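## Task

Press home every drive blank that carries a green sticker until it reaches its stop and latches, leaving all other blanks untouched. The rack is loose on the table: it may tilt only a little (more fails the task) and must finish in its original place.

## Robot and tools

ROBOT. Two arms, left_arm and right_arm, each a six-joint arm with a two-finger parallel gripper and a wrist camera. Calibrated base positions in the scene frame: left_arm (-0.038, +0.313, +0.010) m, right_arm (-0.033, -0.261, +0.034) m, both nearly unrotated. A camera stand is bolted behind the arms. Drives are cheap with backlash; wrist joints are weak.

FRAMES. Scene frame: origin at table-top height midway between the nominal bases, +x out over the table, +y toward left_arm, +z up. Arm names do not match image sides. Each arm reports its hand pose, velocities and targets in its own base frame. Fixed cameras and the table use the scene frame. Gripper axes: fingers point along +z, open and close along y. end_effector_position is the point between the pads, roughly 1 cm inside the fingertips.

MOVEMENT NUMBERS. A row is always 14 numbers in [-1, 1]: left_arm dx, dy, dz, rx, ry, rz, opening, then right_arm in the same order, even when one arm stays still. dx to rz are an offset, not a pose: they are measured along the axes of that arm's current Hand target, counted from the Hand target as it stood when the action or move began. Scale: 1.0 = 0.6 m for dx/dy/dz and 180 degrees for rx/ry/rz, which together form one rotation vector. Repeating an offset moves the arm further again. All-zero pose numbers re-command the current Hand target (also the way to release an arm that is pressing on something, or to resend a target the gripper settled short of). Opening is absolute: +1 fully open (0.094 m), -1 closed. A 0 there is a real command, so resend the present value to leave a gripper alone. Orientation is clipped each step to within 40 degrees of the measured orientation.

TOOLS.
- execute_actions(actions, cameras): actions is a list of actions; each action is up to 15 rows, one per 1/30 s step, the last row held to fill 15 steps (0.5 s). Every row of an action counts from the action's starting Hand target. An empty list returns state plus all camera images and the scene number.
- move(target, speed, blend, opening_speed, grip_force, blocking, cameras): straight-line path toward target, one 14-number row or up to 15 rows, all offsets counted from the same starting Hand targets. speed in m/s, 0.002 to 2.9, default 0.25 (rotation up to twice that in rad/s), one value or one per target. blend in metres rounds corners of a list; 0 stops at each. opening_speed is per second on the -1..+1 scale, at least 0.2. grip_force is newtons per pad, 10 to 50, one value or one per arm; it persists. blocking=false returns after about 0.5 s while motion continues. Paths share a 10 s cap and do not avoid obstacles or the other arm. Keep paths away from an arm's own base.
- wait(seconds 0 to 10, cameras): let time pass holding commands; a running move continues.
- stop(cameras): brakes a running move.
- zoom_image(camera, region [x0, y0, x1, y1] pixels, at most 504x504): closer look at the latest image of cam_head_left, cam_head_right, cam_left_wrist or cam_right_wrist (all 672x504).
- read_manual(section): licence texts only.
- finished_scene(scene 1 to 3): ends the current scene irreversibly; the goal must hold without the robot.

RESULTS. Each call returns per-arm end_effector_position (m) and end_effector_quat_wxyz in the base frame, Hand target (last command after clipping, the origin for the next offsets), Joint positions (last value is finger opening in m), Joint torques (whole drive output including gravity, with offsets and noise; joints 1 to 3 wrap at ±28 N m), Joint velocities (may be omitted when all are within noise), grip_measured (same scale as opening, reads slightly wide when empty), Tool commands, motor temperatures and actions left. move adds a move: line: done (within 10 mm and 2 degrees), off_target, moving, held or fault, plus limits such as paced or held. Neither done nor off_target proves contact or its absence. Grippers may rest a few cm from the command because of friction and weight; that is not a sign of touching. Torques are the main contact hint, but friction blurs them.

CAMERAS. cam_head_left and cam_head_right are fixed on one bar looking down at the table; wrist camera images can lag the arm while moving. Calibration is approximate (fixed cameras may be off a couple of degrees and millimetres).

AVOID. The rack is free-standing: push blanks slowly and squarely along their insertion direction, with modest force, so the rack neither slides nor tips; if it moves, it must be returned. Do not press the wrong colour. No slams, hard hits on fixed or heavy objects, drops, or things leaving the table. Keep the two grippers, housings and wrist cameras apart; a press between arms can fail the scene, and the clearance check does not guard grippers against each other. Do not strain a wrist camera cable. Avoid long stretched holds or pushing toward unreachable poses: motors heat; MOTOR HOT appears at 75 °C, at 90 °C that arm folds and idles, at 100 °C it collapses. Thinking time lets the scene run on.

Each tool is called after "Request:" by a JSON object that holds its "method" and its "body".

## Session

Request:
{"method": "execute_actions", "body": {"actions": []}}

Scene clock: 0.00 s.
left_arm: end_effector_position=(+0.2935, -0.0334, +0.1522) grip_measured=+1.000 end_effector_quat_wxyz=(+0.535, +0.080, +0.740, -0.399) | right_arm: end_effector_position=(+0.3196, -0.0230, +0.1139) grip_measured=+1.000 end_effector_quat_wxyz=(+0.622, -0.102, +0.726, +0.276)
Joint positions: left_arm=[0.495 1.246 0.244 0.672 1.226 -0.222 0.094] | right_arm=[-0.621 1.705 0.217 1.293 -1.171 0.098 0.094]
Joint velocities: within noise
Joint torques (N m): no reading
Motor temperatures (°C): left_arm=[31 31 31 29 33 30 32] | right_arm=[30 33 34 32 30 31 33]
Heat: left arm: 33 °C; right arm: 34 °C.
Hand target: left_arm +0.2948, -0.0321, +0.1579; +0.541, +0.087, +0.737, -0.395 | right_arm +0.3213, -0.0227, +0.1184; +0.626, -0.111, +0.722, +0.273
Tool commands: left_gripper/opening=+1.0 right_gripper/opening=+1.0
camera_calibration:
cam_left_wrist: T_world_to_cam=[[-0.545732, -0.663612, 0.511659, 0.0605729], [-0.685967, 0.00310112, -0.727626, 0.350772], [0.481275, -0.74807, -0.456909, -0.00874788], [0, 0, 0, 1]] pos_world=[0.277885, 0.0325651, 0.220241]
cam_right_wrist: T_world_to_cam=[[0.4902, -0.834883, -0.250349, -0.148862], [-0.532019, -0.059091, -0.844668, 0.302608], [0.690406, 0.547246, -0.47314, -0.0601504], [0, 0, 0, 1]] pos_world=[0.275493, -0.0734838, 0.189876]

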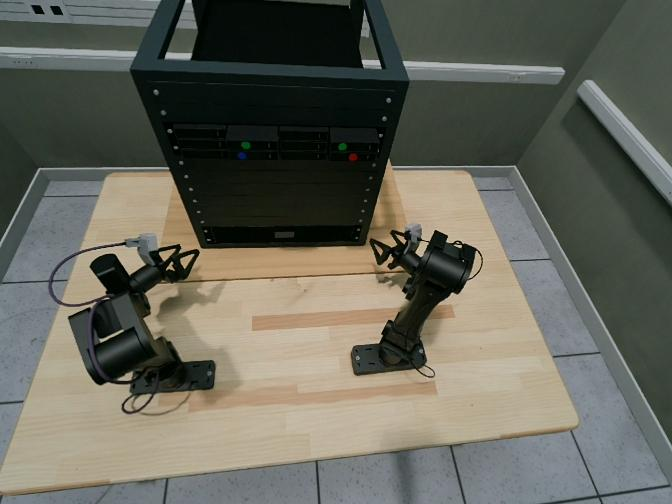

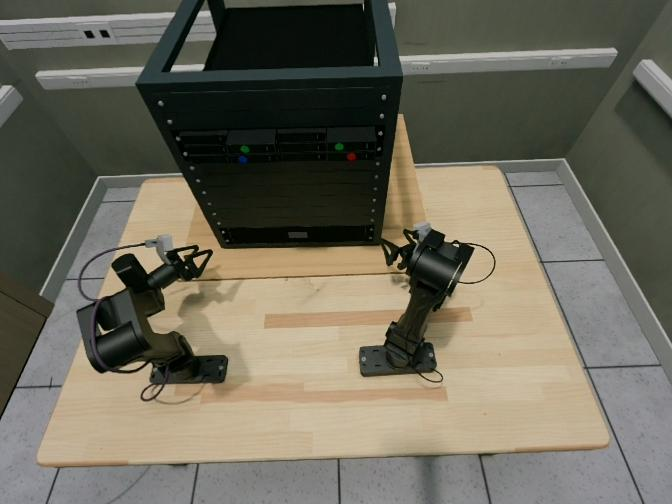

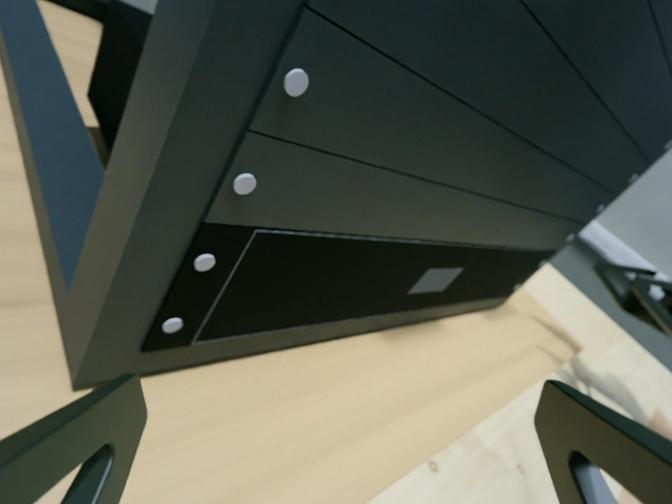

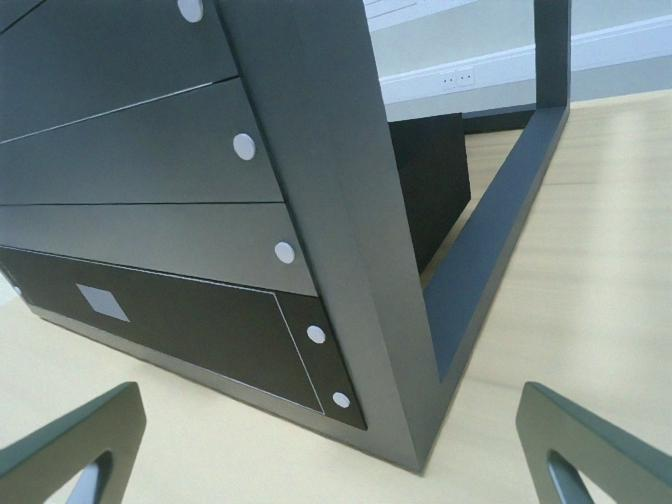

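Request:
{"method": "zoom_image", "body": {"camera": "cam_head_left", "region": [160, 110, 400, 180]}}

Request:
{"method": "zoom_image", "body": {"camera": "cam_head_right", "region": [160, 110, 400, 180]}}

Scaled by 2.100.

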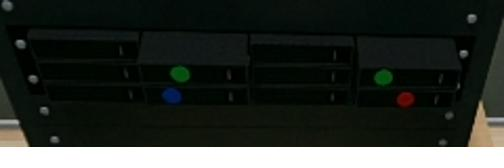

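Scaled by 2.100.

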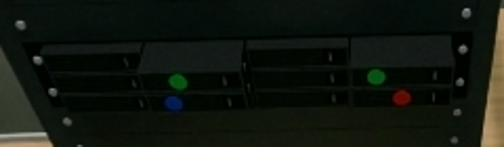

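Request:
{"method": "move", "body": {"target": [-0.3343,-0.5043,0.1564,-0.2199,-0.0981,0.1465,-1,-0.4808,0.3614,-0.0004,0.188,-0.0534,-0.0757,-1], "speed": 0.3, "cameras": ["all"]}}

Scene clock: 36.13 s.
left_arm: end_effector_position=(+0.2742, -0.2430, +0.4639) grip_measured=-0.991 end_effector_quat_wxyz=(+0.717, +0.007, +0.697, -0.013) | right_arm: end_effector_position=(+0.2713, +0.1111, +0.4409) grip_measured=-0.978 end_effector_quat_wxyz=(+0.714, +0.006, +0.700, -0.016)
Joint positions: left_arm=[-1.199 1.291 1.379 -0.017 -1.171 0.058 0] | right_arm=[0.901 0.881 1.104 -0.189 0.932 -0.04 0.001]
Joint torques (N m): left_arm=[0.21 -4.22 9.68 1.27 -0.08 0.18] | right_arm=[0.16 0.08 9.68 0.81 0.06 0.03]
Heat: left arm: 33 °C; right arm: 36 °C.
Hand target: left_arm +0.2749, -0.2390, +0.4700; +0.716, +0.003, +0.698, -0.003 | right_arm +0.2677, +0.1041, +0.4521; +0.716, +0.015, +0.698, -0.015
Off the commanded pose: left_arm 0.007 m, 1 deg | right_arm 0.014 m, 1 deg.
move: off_target (right_arm)
camera_calibration:
cam_left_wrist: T_world_to_cam=[[-0.0319969, -0.999388, 0.0141166, -0.240177], [-0.396549, -0.000271043, -0.918013, 0.57305], [0.917456, -0.0349715, -0.396298, 0.011776], [0, 0, 0, 1]] pos_world=[0.208754, -0.239463, 0.534125]
cam_right_wrist: T_world_to_cam=[[-0.0377222, -0.998633, 0.0361796, 0.103742], [-0.400486, -0.0180625, -0.916125, 0.55227], [0.915526, -0.0490477, -0.399257, 0.0270195], [0, 0, 0, 1]] pos_world=[0.200353, 0.114901, 0.512983]

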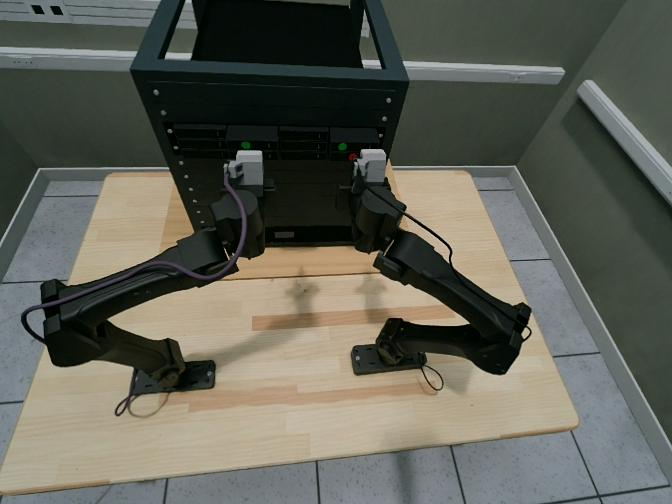

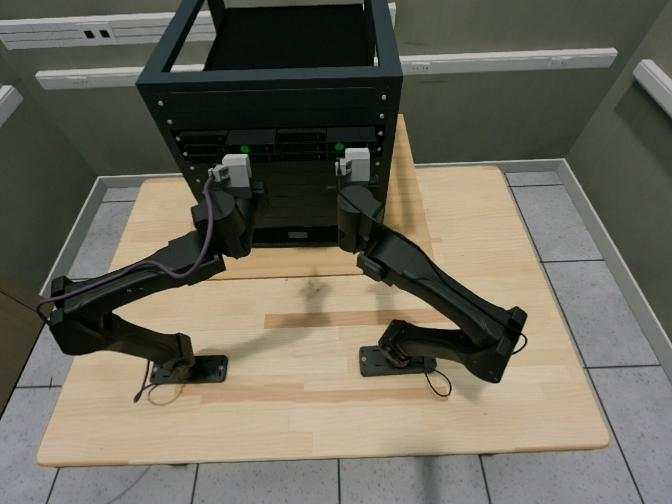

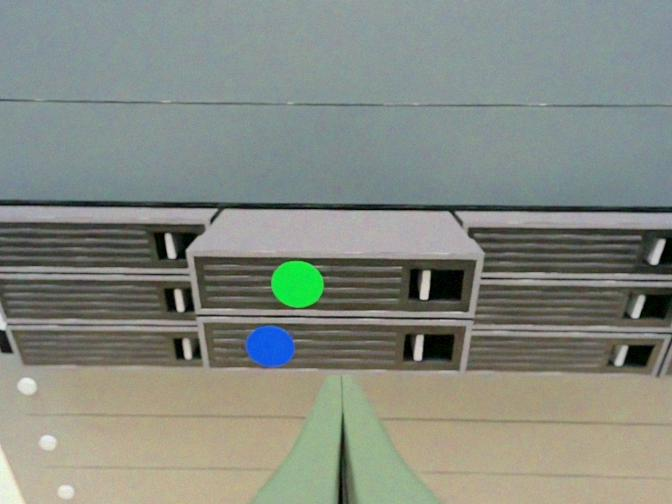

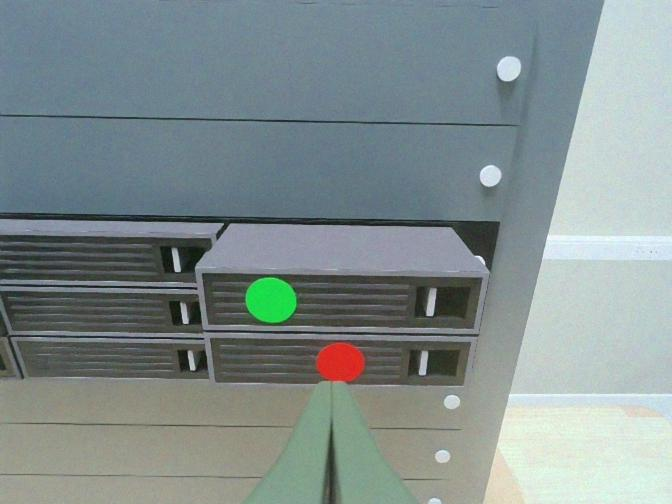

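Request:
{"method": "move", "body": {"target": [-0.0021,-0.0059,0.087,0,0.1083,0,-1,0.0156,-0.0008,0.0818,0,0.1083,0,-1], "speed": 0.18, "cameras": ["cam_left_wrist", "cam_right_wrist"]}}

Scene clock: 66.20 s.
left_arm: end_effector_position=(+0.3261, -0.2456, +0.4752) grip_measured=-0.991 end_effector_quat_wxyz=(+0.596, +0.006, +0.803, -0.006) | right_arm: end_effector_position=(+0.3211, +0.1046, +0.4353) grip_measured=-0.978 end_effector_quat_wxyz=(+0.587, +0.011, +0.810, -0.020)
Joint positions: left_arm=[-1.01 1.685 2.245 -1.067 -0.93 -0.422 0] | right_arm=[0.64 1.197 1.616 -0.82 0.648 0.23 0.001]
Joint torques (N m): left_arm=[0.35 -6.39 7.9 1.23 -0.13 -0.2] | right_arm=[-0.47 -1.73 9.07 0.91 0.04 0.13]
Motor temperatures (°C): left_arm=[30 32 35 32 33 30 33] | right_arm=[30 33 40 35 30 31 34]
Heat: left arm: 35 °C; right arm: 40 °C.
Hand target: left_arm +0.3270, -0.2430, +0.4726; +0.588, +0.004, +0.809, -0.003 | right_arm +0.3170, +0.1015, +0.4439; +0.587, +0.017, +0.809, -0.013
Off the commanded pose: left_arm 0.004 m, 1 deg | right_arm 0.010 m, 1 deg.
move: done
camera_calibration:
cam_left_wrist: T_world_to_cam=[[-0.0181262, -0.999787, 0.00985989, -0.243941], [-0.667186, 0.00475018, -0.744876, 0.611269], [0.744671, -0.0200802, -0.66713, 0.157174], [0, 0, 0, 1]] pos_world=[0.286365, -0.243636, 0.562581]
cam_right_wrist: T_world_to_cam=[[-0.0405149, -0.998209, 0.0440094, 0.0967404], [-0.680626, -0.00467491, -0.732616, 0.575738], [0.73151, -0.0596358, -0.679218, 0.160988], [0, 0, 0, 1]] pos_world=[0.278017, 0.108859, 0.526884]
Images, in order (width x height): cam_left_wrist 672x504, cam_right_wrist 672x504.

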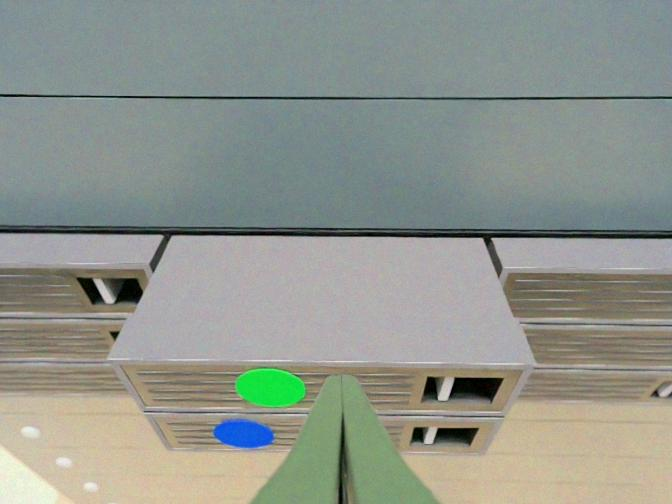

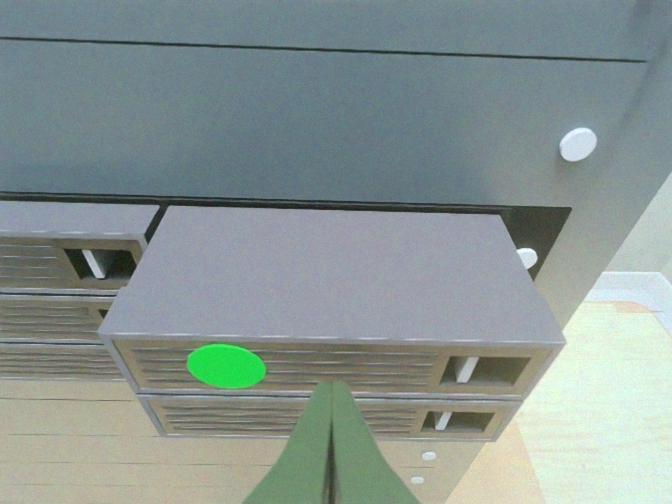

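Request:
{"method": "move", "body": {"target": [0.027,0.005,0.0087,0,0,0,-1,-0.0109,0.0001,0.028,0,0,0,-1], "speed": 0.08, "cameras": ["cam_left_wrist", "cam_right_wrist"]}}

Scene clock: 74.33 s.
left_arm: end_effector_position=(+0.3284, -0.2475, +0.4389) grip_measured=-0.991 end_effector_quat_wxyz=(+0.572, +0.029, +0.819, +0.025) | right_arm: end_effector_position=(+0.3359, +0.1029, +0.4304) grip_measured=-0.978 end_effector_quat_wxyz=(+0.576, +0.015, +0.817, -0.020)
Joint positions: left_arm=[-1.006 1.656 2.1 -1.052 -0.923 -0.426 0] | right_arm=[0.588 1.24 1.642 -0.82 0.599 0.229 0.001]
Joint torques (N m): left_arm=[0.38 -10.95 5.76 2.05 -0.23 -0.15] | right_arm=[-0.39 -2.21 9.06 1.23 -0.02 -0.09]
Heat: left arm: 35 °C; right arm: 39 °C.
Hand target: left_arm +0.3270, -0.2400, +0.4555; +0.588, +0.004, +0.809, -0.003 | right_arm +0.3350, +0.1008, +0.4450; +0.587, +0.017, +0.809, -0.013
Off the commanded pose: left_arm 0.018 m, 5 deg | right_arm 0.015 m, 2 deg.
move: off_target (left_arm, right_arm)
camera_calibration:
cam_left_wrist: T_world_to_cam=[[-0.0205375, -0.997497, -0.0676607, -0.20995], [-0.708108, 0.0622879, -0.703352, 0.595233], [0.705806, 0.033466, -0.707614, 0.175074], [0, 0, 0, 1]] pos_world=[0.293609, -0.25236, 0.528337]
cam_right_wrist: T_world_to_cam=[[-0.0459841, -0.998179, 0.0390276, 0.0999371], [-0.698908, 0.0042339, -0.715199, 0.579803], [0.713732, -0.0601645, -0.69783, 0.160795], [0, 0, 0, 1]] pos_world=[0.29506, 0.106975, 0.522982]
Images, in order (width x height): cam_left_wrist 672x504, cam_right_wrist 672x504.

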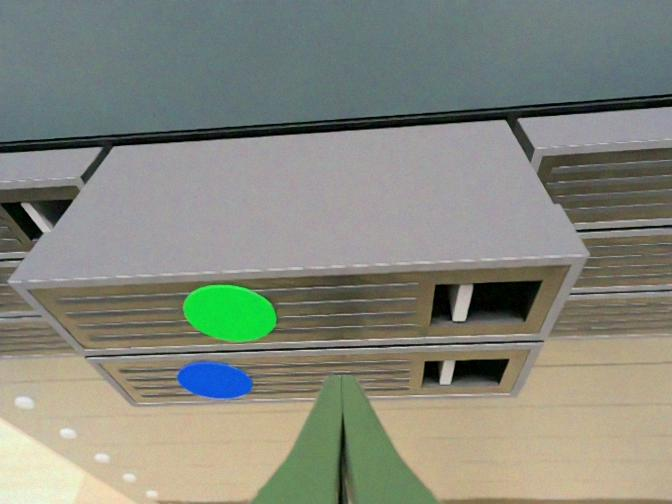

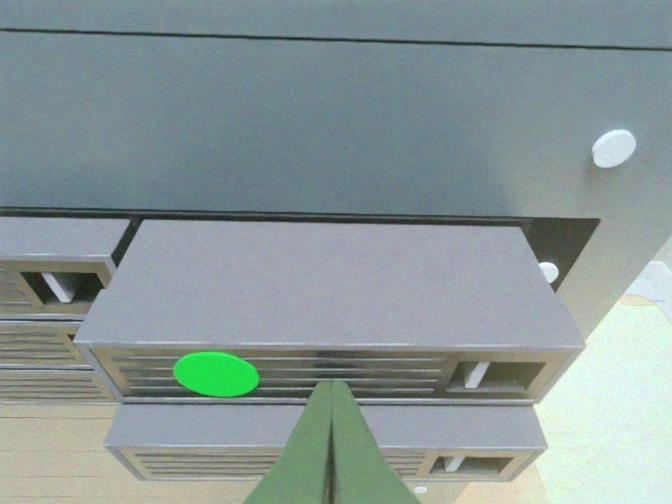

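Request:
{"method": "move", "body": {"target": [-0.022,0.0067,-0.0106,0,0,-0.02,-1,-0.0192,0.0003,0.0428,0,0,0,-1], "speed": 0.08, "cameras": ["cam_left_wrist", "cam_right_wrist"]}}

Scene clock: 79.77 s.
left_arm: end_effector_position=(+0.3261, -0.2418, +0.4665) grip_measured=-0.991 end_effector_quat_wxyz=(+0.590, -0.014, +0.807, -0.018) | right_arm: end_effector_position=(+0.3588, +0.0994, +0.4308) grip_measured=-0.978 end_effector_quat_wxyz=(+0.569, +0.015, +0.822, -0.024)
Joint positions: left_arm=[-1.002 1.656 2.182 -1.051 -0.921 -0.48 0] | right_arm=[0.517 1.31 1.704 -0.815 0.536 0.201 0.001]
Joint torques (N m): left_arm=[0.44 -7.16 7.98 1.32 -0.19 -0.19] | right_arm=[-0.49 -2.44 8.8 1.56 -0.06 -0.12]
Heat: left arm: 34 °C; right arm: 40 °C.
Hand target: left_arm +0.3251, -0.2360, +0.4701; +0.587, -0.022, +0.809, -0.021 | right_arm +0.3629, +0.0998, +0.4479; +0.587, +0.017, +0.809, -0.013
Off the commanded pose: left_arm 0.007 m, 1 deg | right_arm 0.018 m, 3 deg.
move: off_target (right_arm)
camera_calibration:
cam_left_wrist: T_world_to_cam=[[-0.000567342, -0.998632, 0.052279, -0.265239], [-0.677246, -0.0380809, -0.73477, 0.593007], [0.735756, -0.0358226, -0.676299, 0.154942], [0, 0, 0, 1]] pos_world=[0.287461, -0.236743, 0.554377]
cam_right_wrist: T_world_to_cam=[[-0.0489744, -0.997718, 0.0464705, 0.0951648], [-0.71148, 0.00219431, -0.702703, 0.595469], [0.700998, -0.0674773, -0.709964, 0.154971], [0, 0, 0, 1]] pos_world=[0.31969, 0.104098, 0.52404]
Images, in order (width x height): cam_left_wrist 672x504, cam_right_wrist 672x504.

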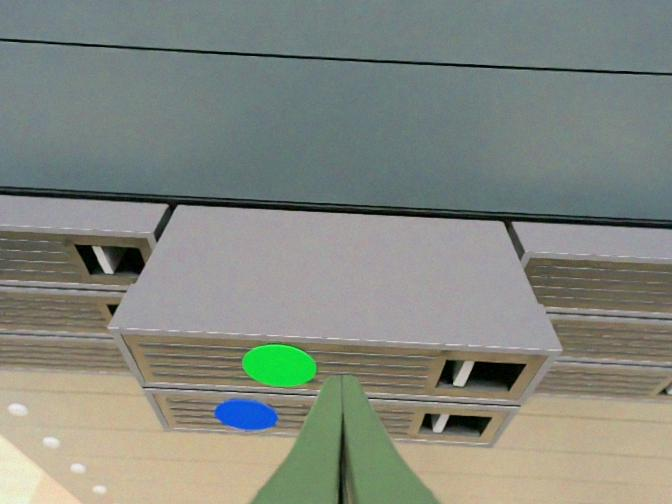

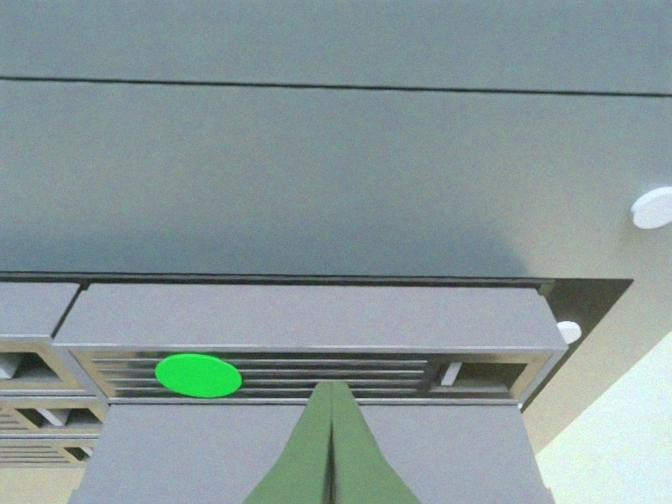

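Request:
{"method": "move", "body": {"target": [-0.0031,0,0.0095,0,0,0,-1,-0.0135,0.0006,0.0306,0,0,0,-1], "speed": 0.08, "cameras": ["cam_left_wrist", "cam_right_wrist"]}}

Scene clock: 84.60 s.
left_arm: end_effector_position=(+0.3294, -0.2380, +0.4681) grip_measured=-0.991 end_effector_quat_wxyz=(+0.589, -0.019, +0.807, -0.020) | right_arm: end_effector_position=(+0.3621, +0.0989, +0.4325) grip_measured=-0.978 end_effector_quat_wxyz=(+0.561, +0.004, +0.828, -0.018)
Joint positions: left_arm=[-0.986 1.656 2.189 -1.051 -0.908 -0.48 0] | right_arm=[0.49 1.33 1.745 -0.846 0.485 0.184 0.001]
Joint torques (N m): left_arm=[0.43 -6.39 8.05 1.46 -0.18 -0.03] | right_arm=[-1.58 0.36 8.77 2.04 0.05 -0.13]
Heat: left arm: 34 °C; right arm: 40 °C.
Hand target: left_arm +0.3311, -0.2359, +0.4701; +0.587, -0.022, +0.809, -0.021 | right_arm +0.3829, +0.0992, +0.4500; +0.587, +0.017, +0.809, -0.013
Off the commanded pose: left_arm 0.003 m, 0 deg | right_arm 0.027 m, 4 deg.
move: off_target (right_arm)
camera_calibration:
cam_left_wrist: T_world_to_cam=[[0.00443424, -0.998038, 0.0624519, -0.2678], [-0.67821, -0.0488954, -0.73324, 0.593577], [0.734855, -0.0391041, -0.677096, 0.153629], [0, 0, 0, 1]] pos_world=[0.290863, -0.232244, 0.55598]
cam_right_wrist: T_world_to_cam=[[-0.0230943, -0.998531, 0.0490225, 0.0843428], [-0.724931, -0.0170406, -0.68861, 0.599763], [0.688434, -0.0514409, -0.723473, 0.162743], [0, 0, 0, 1]] pos_world=[0.324697, 0.102811, 0.526609]
Images, in order (width x height): cam_left_wrist 672x504, cam_right_wrist 672x504.

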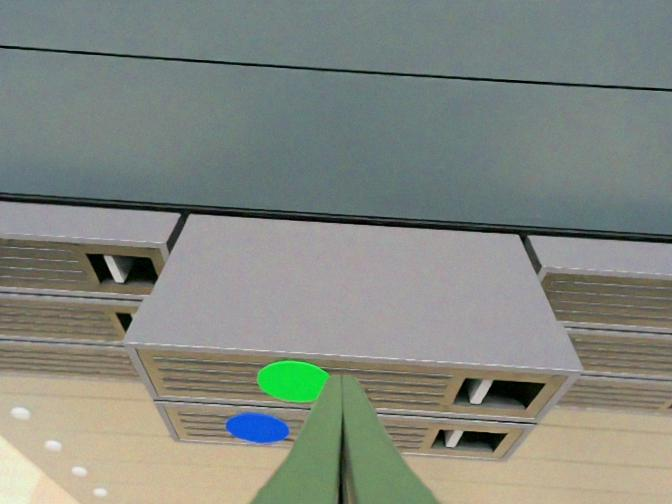

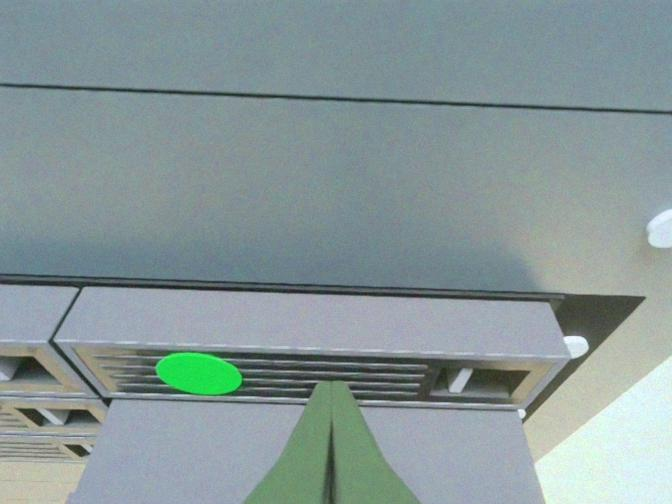

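Request:
{"method": "move", "body": {"target": [0.011,0,0.0036,0,0,0,-1,-0.0093,0.0006,0.0285,0,0,0,-1], "speed": 0.08, "cameras": ["cam_left_wrist", "cam_right_wrist"]}}

Scene clock: 92.47 s.
left_arm: end_effector_position=(+0.3309, -0.2404, +0.4566) grip_measured=-0.991 end_effector_quat_wxyz=(+0.582, -0.011, +0.813, -0.009) | right_arm: end_effector_position=(+0.3630, +0.0986, +0.4325) grip_measured=-0.978 end_effector_quat_wxyz=(+0.552, -0.006, +0.834, -0.010)
Joint positions: left_arm=[-0.986 1.656 2.156 -1.051 -0.907 -0.48 0] | right_arm=[0.467 1.343 1.776 -0.877 0.437 0.173 0.001]
Joint torques (N m): left_arm=[0.4 -8.77 5.9 1.85 -0.14 -0.02] | right_arm=[-2.28 2.32 8.23 2.57 0.22 -0.13]
Heat: left arm: 34 °C; right arm: 39 °C.
Hand target: left_arm +0.3311, -0.2363, +0.4632; +0.587, -0.022, +0.809, -0.021 | right_arm +0.4009, +0.0988, +0.4500; +0.587, +0.018, +0.809, -0.013
Off the commanded pose: left_arm 0.008 m, 2 deg | right_arm 0.042 m, 6 deg.
move: off_target (right_arm)
camera_calibration:
cam_left_wrist: T_world_to_cam=[[0.0047335, -0.999395, 0.0344695, -0.257164], [-0.691999, -0.0281572, -0.721349, 0.590175], [0.721883, -0.0204384, -0.691713, 0.1601], [0, 0, 0, 1]] pos_world=[0.294044, -0.237118, 0.54533]
cam_right_wrist: T_world_to_cam=[[0.00269479, -0.998868, 0.0474932, 0.075474], [-0.738846, -0.0339932, -0.673016, 0.600371], [0.673869, -0.0332766, -0.738101, 0.171944], [0, 0, 0, 1]] pos_world=[0.327511, 0.101519, 0.527387]
Images, in order (width x height): cam_left_wrist 672x504, cam_right_wrist 672x504.

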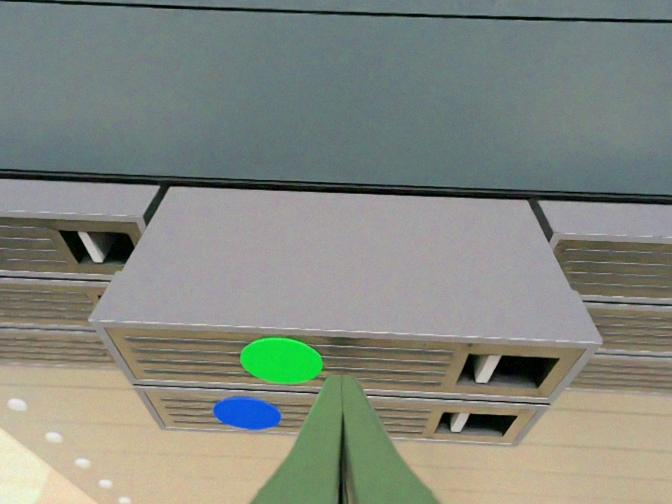

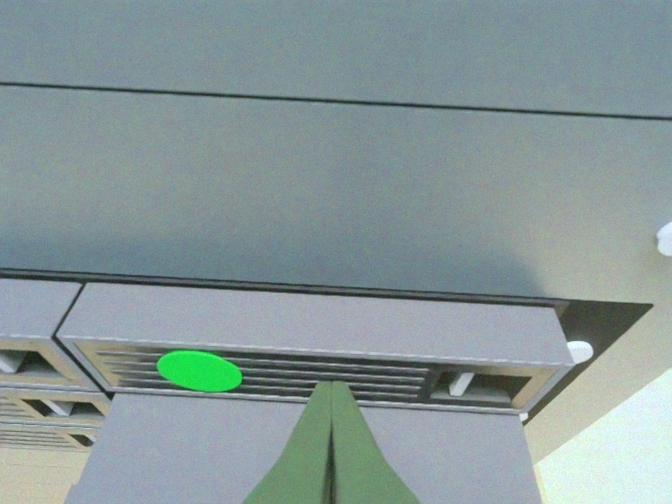

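Request:
{"method": "move", "body": {"target": [-0.0231,-0.0027,0.0415,0,0,0,-1,0.0594,-0.001,-0.1823,0,0,0,-1], "speed": 0.14, "cameras": ["cam_left_wrist", "cam_right_wrist"]}}

Scene clock: 101.33 s.
left_arm: end_effector_position=(+0.3532, -0.2346, +0.4591) grip_measured=-0.991 end_effector_quat_wxyz=(+0.577, -0.014, +0.817, -0.008) | right_arm: end_effector_position=(+0.2891, +0.1080, +0.4559) grip_measured=-0.978 end_effector_quat_wxyz=(+0.595, +0.014, +0.804, -0.002)
Joint positions: left_arm=[-0.912 1.705 2.229 -1.051 -0.843 -0.44 0] | right_arm=[0.757 1.163 1.691 -0.933 0.735 0.295 0.001]
Joint torques (N m): left_arm=[0.39 -6.68 8.12 2.08 -0.19 0.16] | right_arm=[0.49 -1.25 4.92 0.9 0.29 0.13]
Motor temperatures (°C): left_arm=[30 33 33 35 33 30 33] | right_arm=[30 33 39 41 30 31 35]
Heat: left arm: 35 °C; right arm: 41 °C.
Hand target: left_arm +0.3591, -0.2373, +0.4687; +0.587, -0.022, +0.809, -0.021 | right_arm +0.2859, +0.1032, +0.4499; +0.587, +0.017, +0.809, -0.013
Off the commanded pose: left_arm 0.012 m, 2 deg | right_arm 0.008 m, 2 deg.
move: off_target (left_arm)
camera_calibration:
cam_left_wrist: T_world_to_cam=[[0.0110825, -0.999295, 0.0358678, -0.254327], [-0.700635, -0.0333527, -0.71274, 0.605421], [0.713434, -0.0172313, -0.700511, 0.153571], [0, 0, 0, 1]] pos_world=[0.317435, -0.231309, 0.548208]
cam_right_wrist: T_world_to_cam=[[-0.0238294, -0.999671, 0.00953558, 0.109016], [-0.665006, 0.00872853, -0.746787, 0.569443], [0.746458, -0.0241367, -0.664994, 0.183946], [0, 0, 0, 1]] pos_world=[0.243973, 0.108449, 0.546536]
Images, in order (width x height): cam_left_wrist 672x504, cam_right_wrist 672x504.

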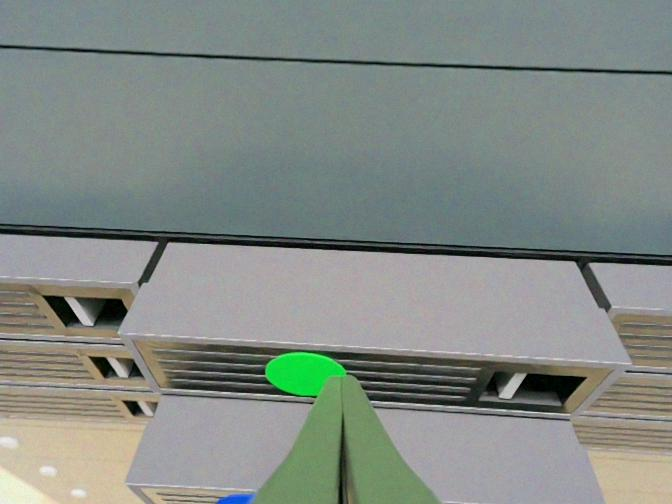

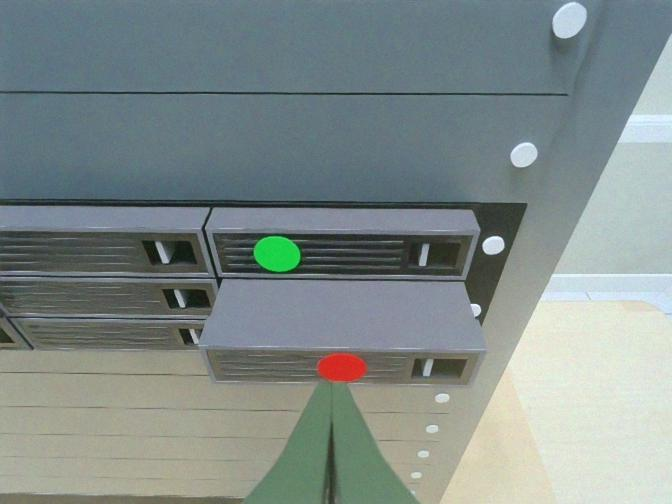

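Request:
{"method": "move", "body": {"target": [-0.0213,-0.0015,0.0544,0,0,0,-1,0,0,0,0,0,0,-1], "speed": 0.08, "cameras": ["cam_left_wrist"]}}

Scene clock: 103.93 s.
left_arm: end_effector_position=(+0.3707, -0.2346, +0.4638) grip_measured=-0.991 end_effector_quat_wxyz=(+0.570, +0.000, +0.821, -0.013) | right_arm: end_effector_position=(+0.2891, +0.1080, +0.4558) grip_measured=-0.978 end_effector_quat_wxyz=(+0.595, +0.014, +0.804, -0.002)
Joint positions: left_arm=[-0.855 1.768 2.341 -1.079 -0.765 -0.389 0] | right_arm=[0.757 1.163 1.691 -0.933 0.735 0.295 0.001]
Joint torques (N m): left_arm=[2.55 -4.59 7.87 2.67 -0.15 0.16] | right_arm=[0.49 -1.31 4.85 0.87 0.31 0.12]
Heat: left arm: 35 °C; right arm: 40 °C.
Hand target: left_arm +0.3941, -0.2378, +0.4708; +0.587, -0.022, +0.809, -0.021 | right_arm +0.2859, +0.1032, +0.4499; +0.587, +0.017, +0.809, -0.013
Off the commanded pose: left_arm 0.025 m, 4 deg | right_arm 0.008 m, 2 deg.
move: off_target (left_arm)
camera_calibration:
cam_left_wrist: T_world_to_cam=[[-0.017255, -0.999439, 0.0287142, -0.240911], [-0.712309, -0.00786578, -0.701821, 0.62632], [0.701653, -0.0325633, -0.711774, 0.15032], [0, 0, 0, 1]] pos_world=[0.336504, -0.230954, 0.553476]
Images, in order (width x height): cam_left_wrist 672x504.

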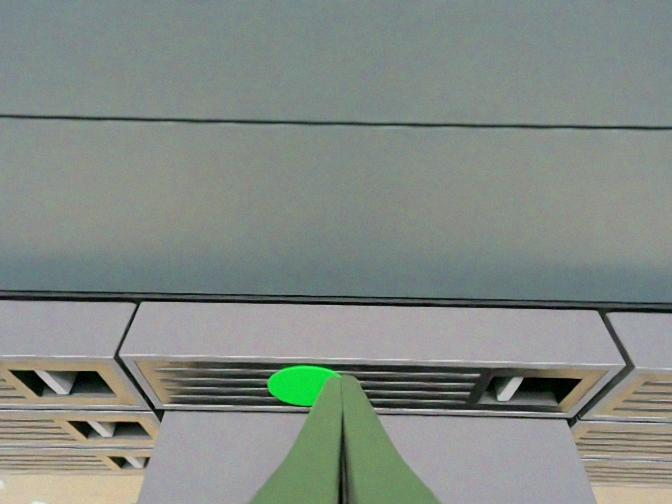

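Request:
{"method": "move", "body": {"target": [-0.0066,-0.0006,0.0364,0,0,0,-1,0,0,0,0,0,0,-1], "speed": 0.08, "cameras": ["cam_left_wrist"]}}

Scene clock: 106.67 s.
left_arm: end_effector_position=(+0.3715, -0.2343, +0.4644) grip_measured=-0.991 end_effector_quat_wxyz=(+0.562, +0.017, +0.826, -0.026) | right_arm: end_effector_position=(+0.2891, +0.1080, +0.4558) grip_measured=-0.978 end_effector_quat_wxyz=(+0.595, +0.014, +0.804, -0.002)
Joint positions: left_arm=[-0.834 1.766 2.36 -1.094 -0.703 -0.365 0] | right_arm=[0.757 1.163 1.691 -0.933 0.735 0.295 0.001]
Joint torques (N m): left_arm=[4.25 -1.72 6.72 3.22 -0.35 0.05] | right_arm=[0.61 -1.29 4.88 0.86 0.29 0.11]
Heat: left arm: 36 °C; right arm: 40 °C.
Hand target: left_arm +0.4161, -0.2380, +0.4678; +0.587, -0.022, +0.809, -0.021 | right_arm +0.2859, +0.1032, +0.4499; +0.587, +0.017, +0.809, -0.013
Off the commanded pose: left_arm 0.045 m, 6 deg | right_arm 0.008 m, 2 deg.
move: off_target (left_arm)
camera_calibration:
cam_left_wrist: T_world_to_cam=[[-0.0579441, -0.997842, 0.0308883, -0.226223], [-0.724929, 0.0207834, -0.68851, 0.632505], [0.686382, -0.0622869, -0.724569, 0.154947], [0, 0, 0, 1]] pos_world=[0.33906, -0.229229, 0.554744]
Images, in order (width x height): cam_left_wrist 672x504.

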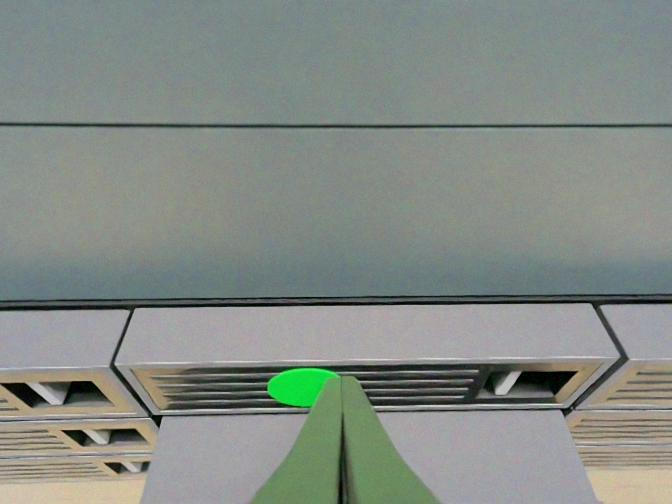

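Request:
{"method": "move", "body": {"target": [0.0651,0.004,-0.1997,0,0,0,-1,0,0,0,0,0,0,-1], "speed": 0.16, "cameras": ["all"]}}

Scene clock: 109.47 s.
left_arm: end_effector_position=(+0.2945, -0.2541, +0.4580) grip_measured=-0.991 end_effector_quat_wxyz=(+0.581, -0.005, +0.814, -0.029) | right_arm: end_effector_position=(+0.2891, +0.1080, +0.4558) grip_measured=-0.978 end_effector_quat_wxyz=(+0.595, +0.014, +0.804, -0.002)
Joint positions: left_arm=[-1.108 1.634 2.16 -1.14 -0.974 -0.585 0] | right_arm=[0.757 1.163 1.691 -0.933 0.735 0.295 0.001]
Joint torques (N m): left_arm=[-0.09 -8.95 7.05 1.07 -0.71 -0.17] | right_arm=[0.5 -1.28 4.92 0.89 0.29 0.11]
Heat: left arm: 37 °C; right arm: 39 °C.
Hand target: left_arm +0.2900, -0.2370, +0.4677; +0.587, -0.022, +0.809, -0.021 | right_arm +0.2859, +0.1032, +0.4499; +0.587, +0.017, +0.809, -0.013
Off the commanded pose: left_arm 0.020 m, 2 deg | right_arm 0.008 m, 2 deg.
move: off_target (left_arm)
camera_calibration:
cam_left_wrist: T_world_to_cam=[[-0.0278288, -0.997734, 0.0612503, -0.272948], [-0.693984, -0.0248168, -0.719562, 0.566204], [0.719452, -0.0625313, -0.691722, 0.177102], [0, 0, 0, 1]] pos_world=[0.257925, -0.247204, 0.546642]
cam_right_wrist: T_world_to_cam=[[-0.023959, -0.999669, 0.00939186, 0.109126], [-0.665213, 0.00892885, -0.746601, 0.569371], [0.746269, -0.0241354, -0.665206, 0.184108], [0, 0, 0, 1]] pos_world=[0.243973, 0.10845, 0.546537]

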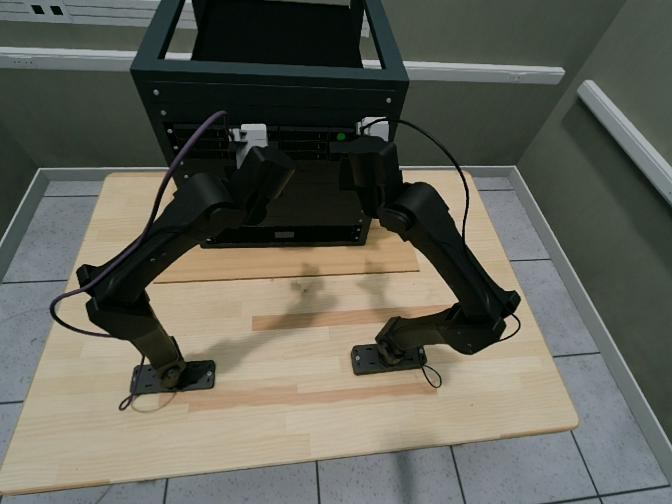

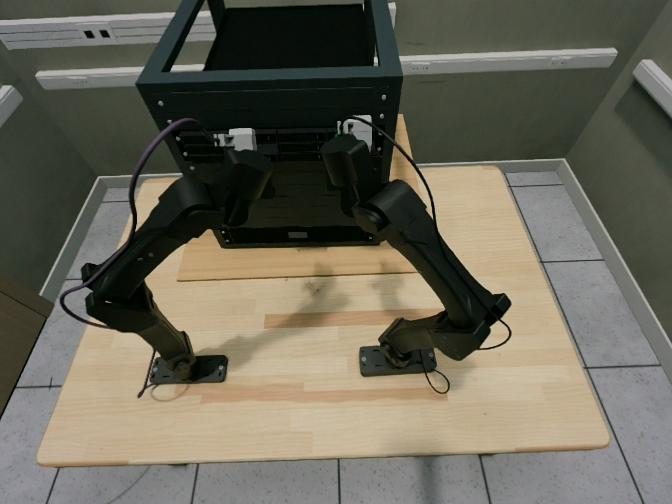

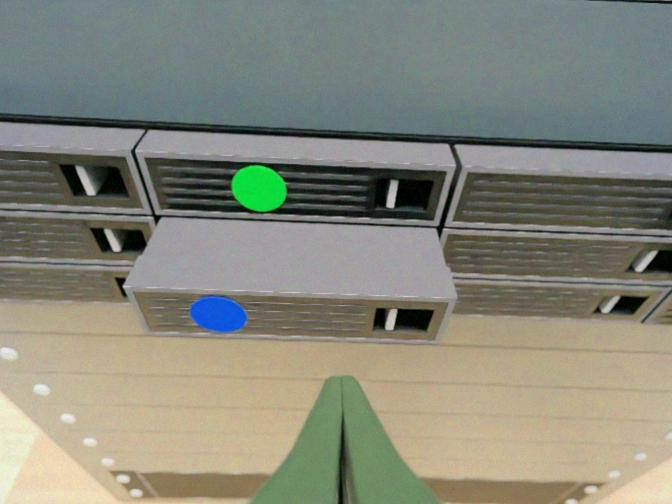

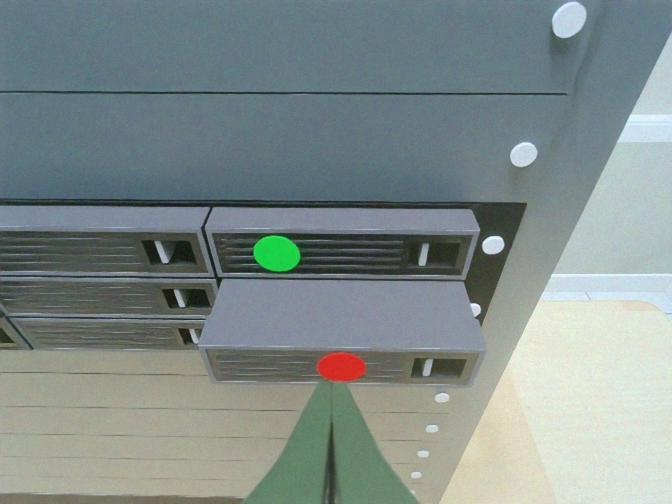

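Request:
{"method": "finished_scene", "body": {"scene": 3}}

The scene is finished: the task was done.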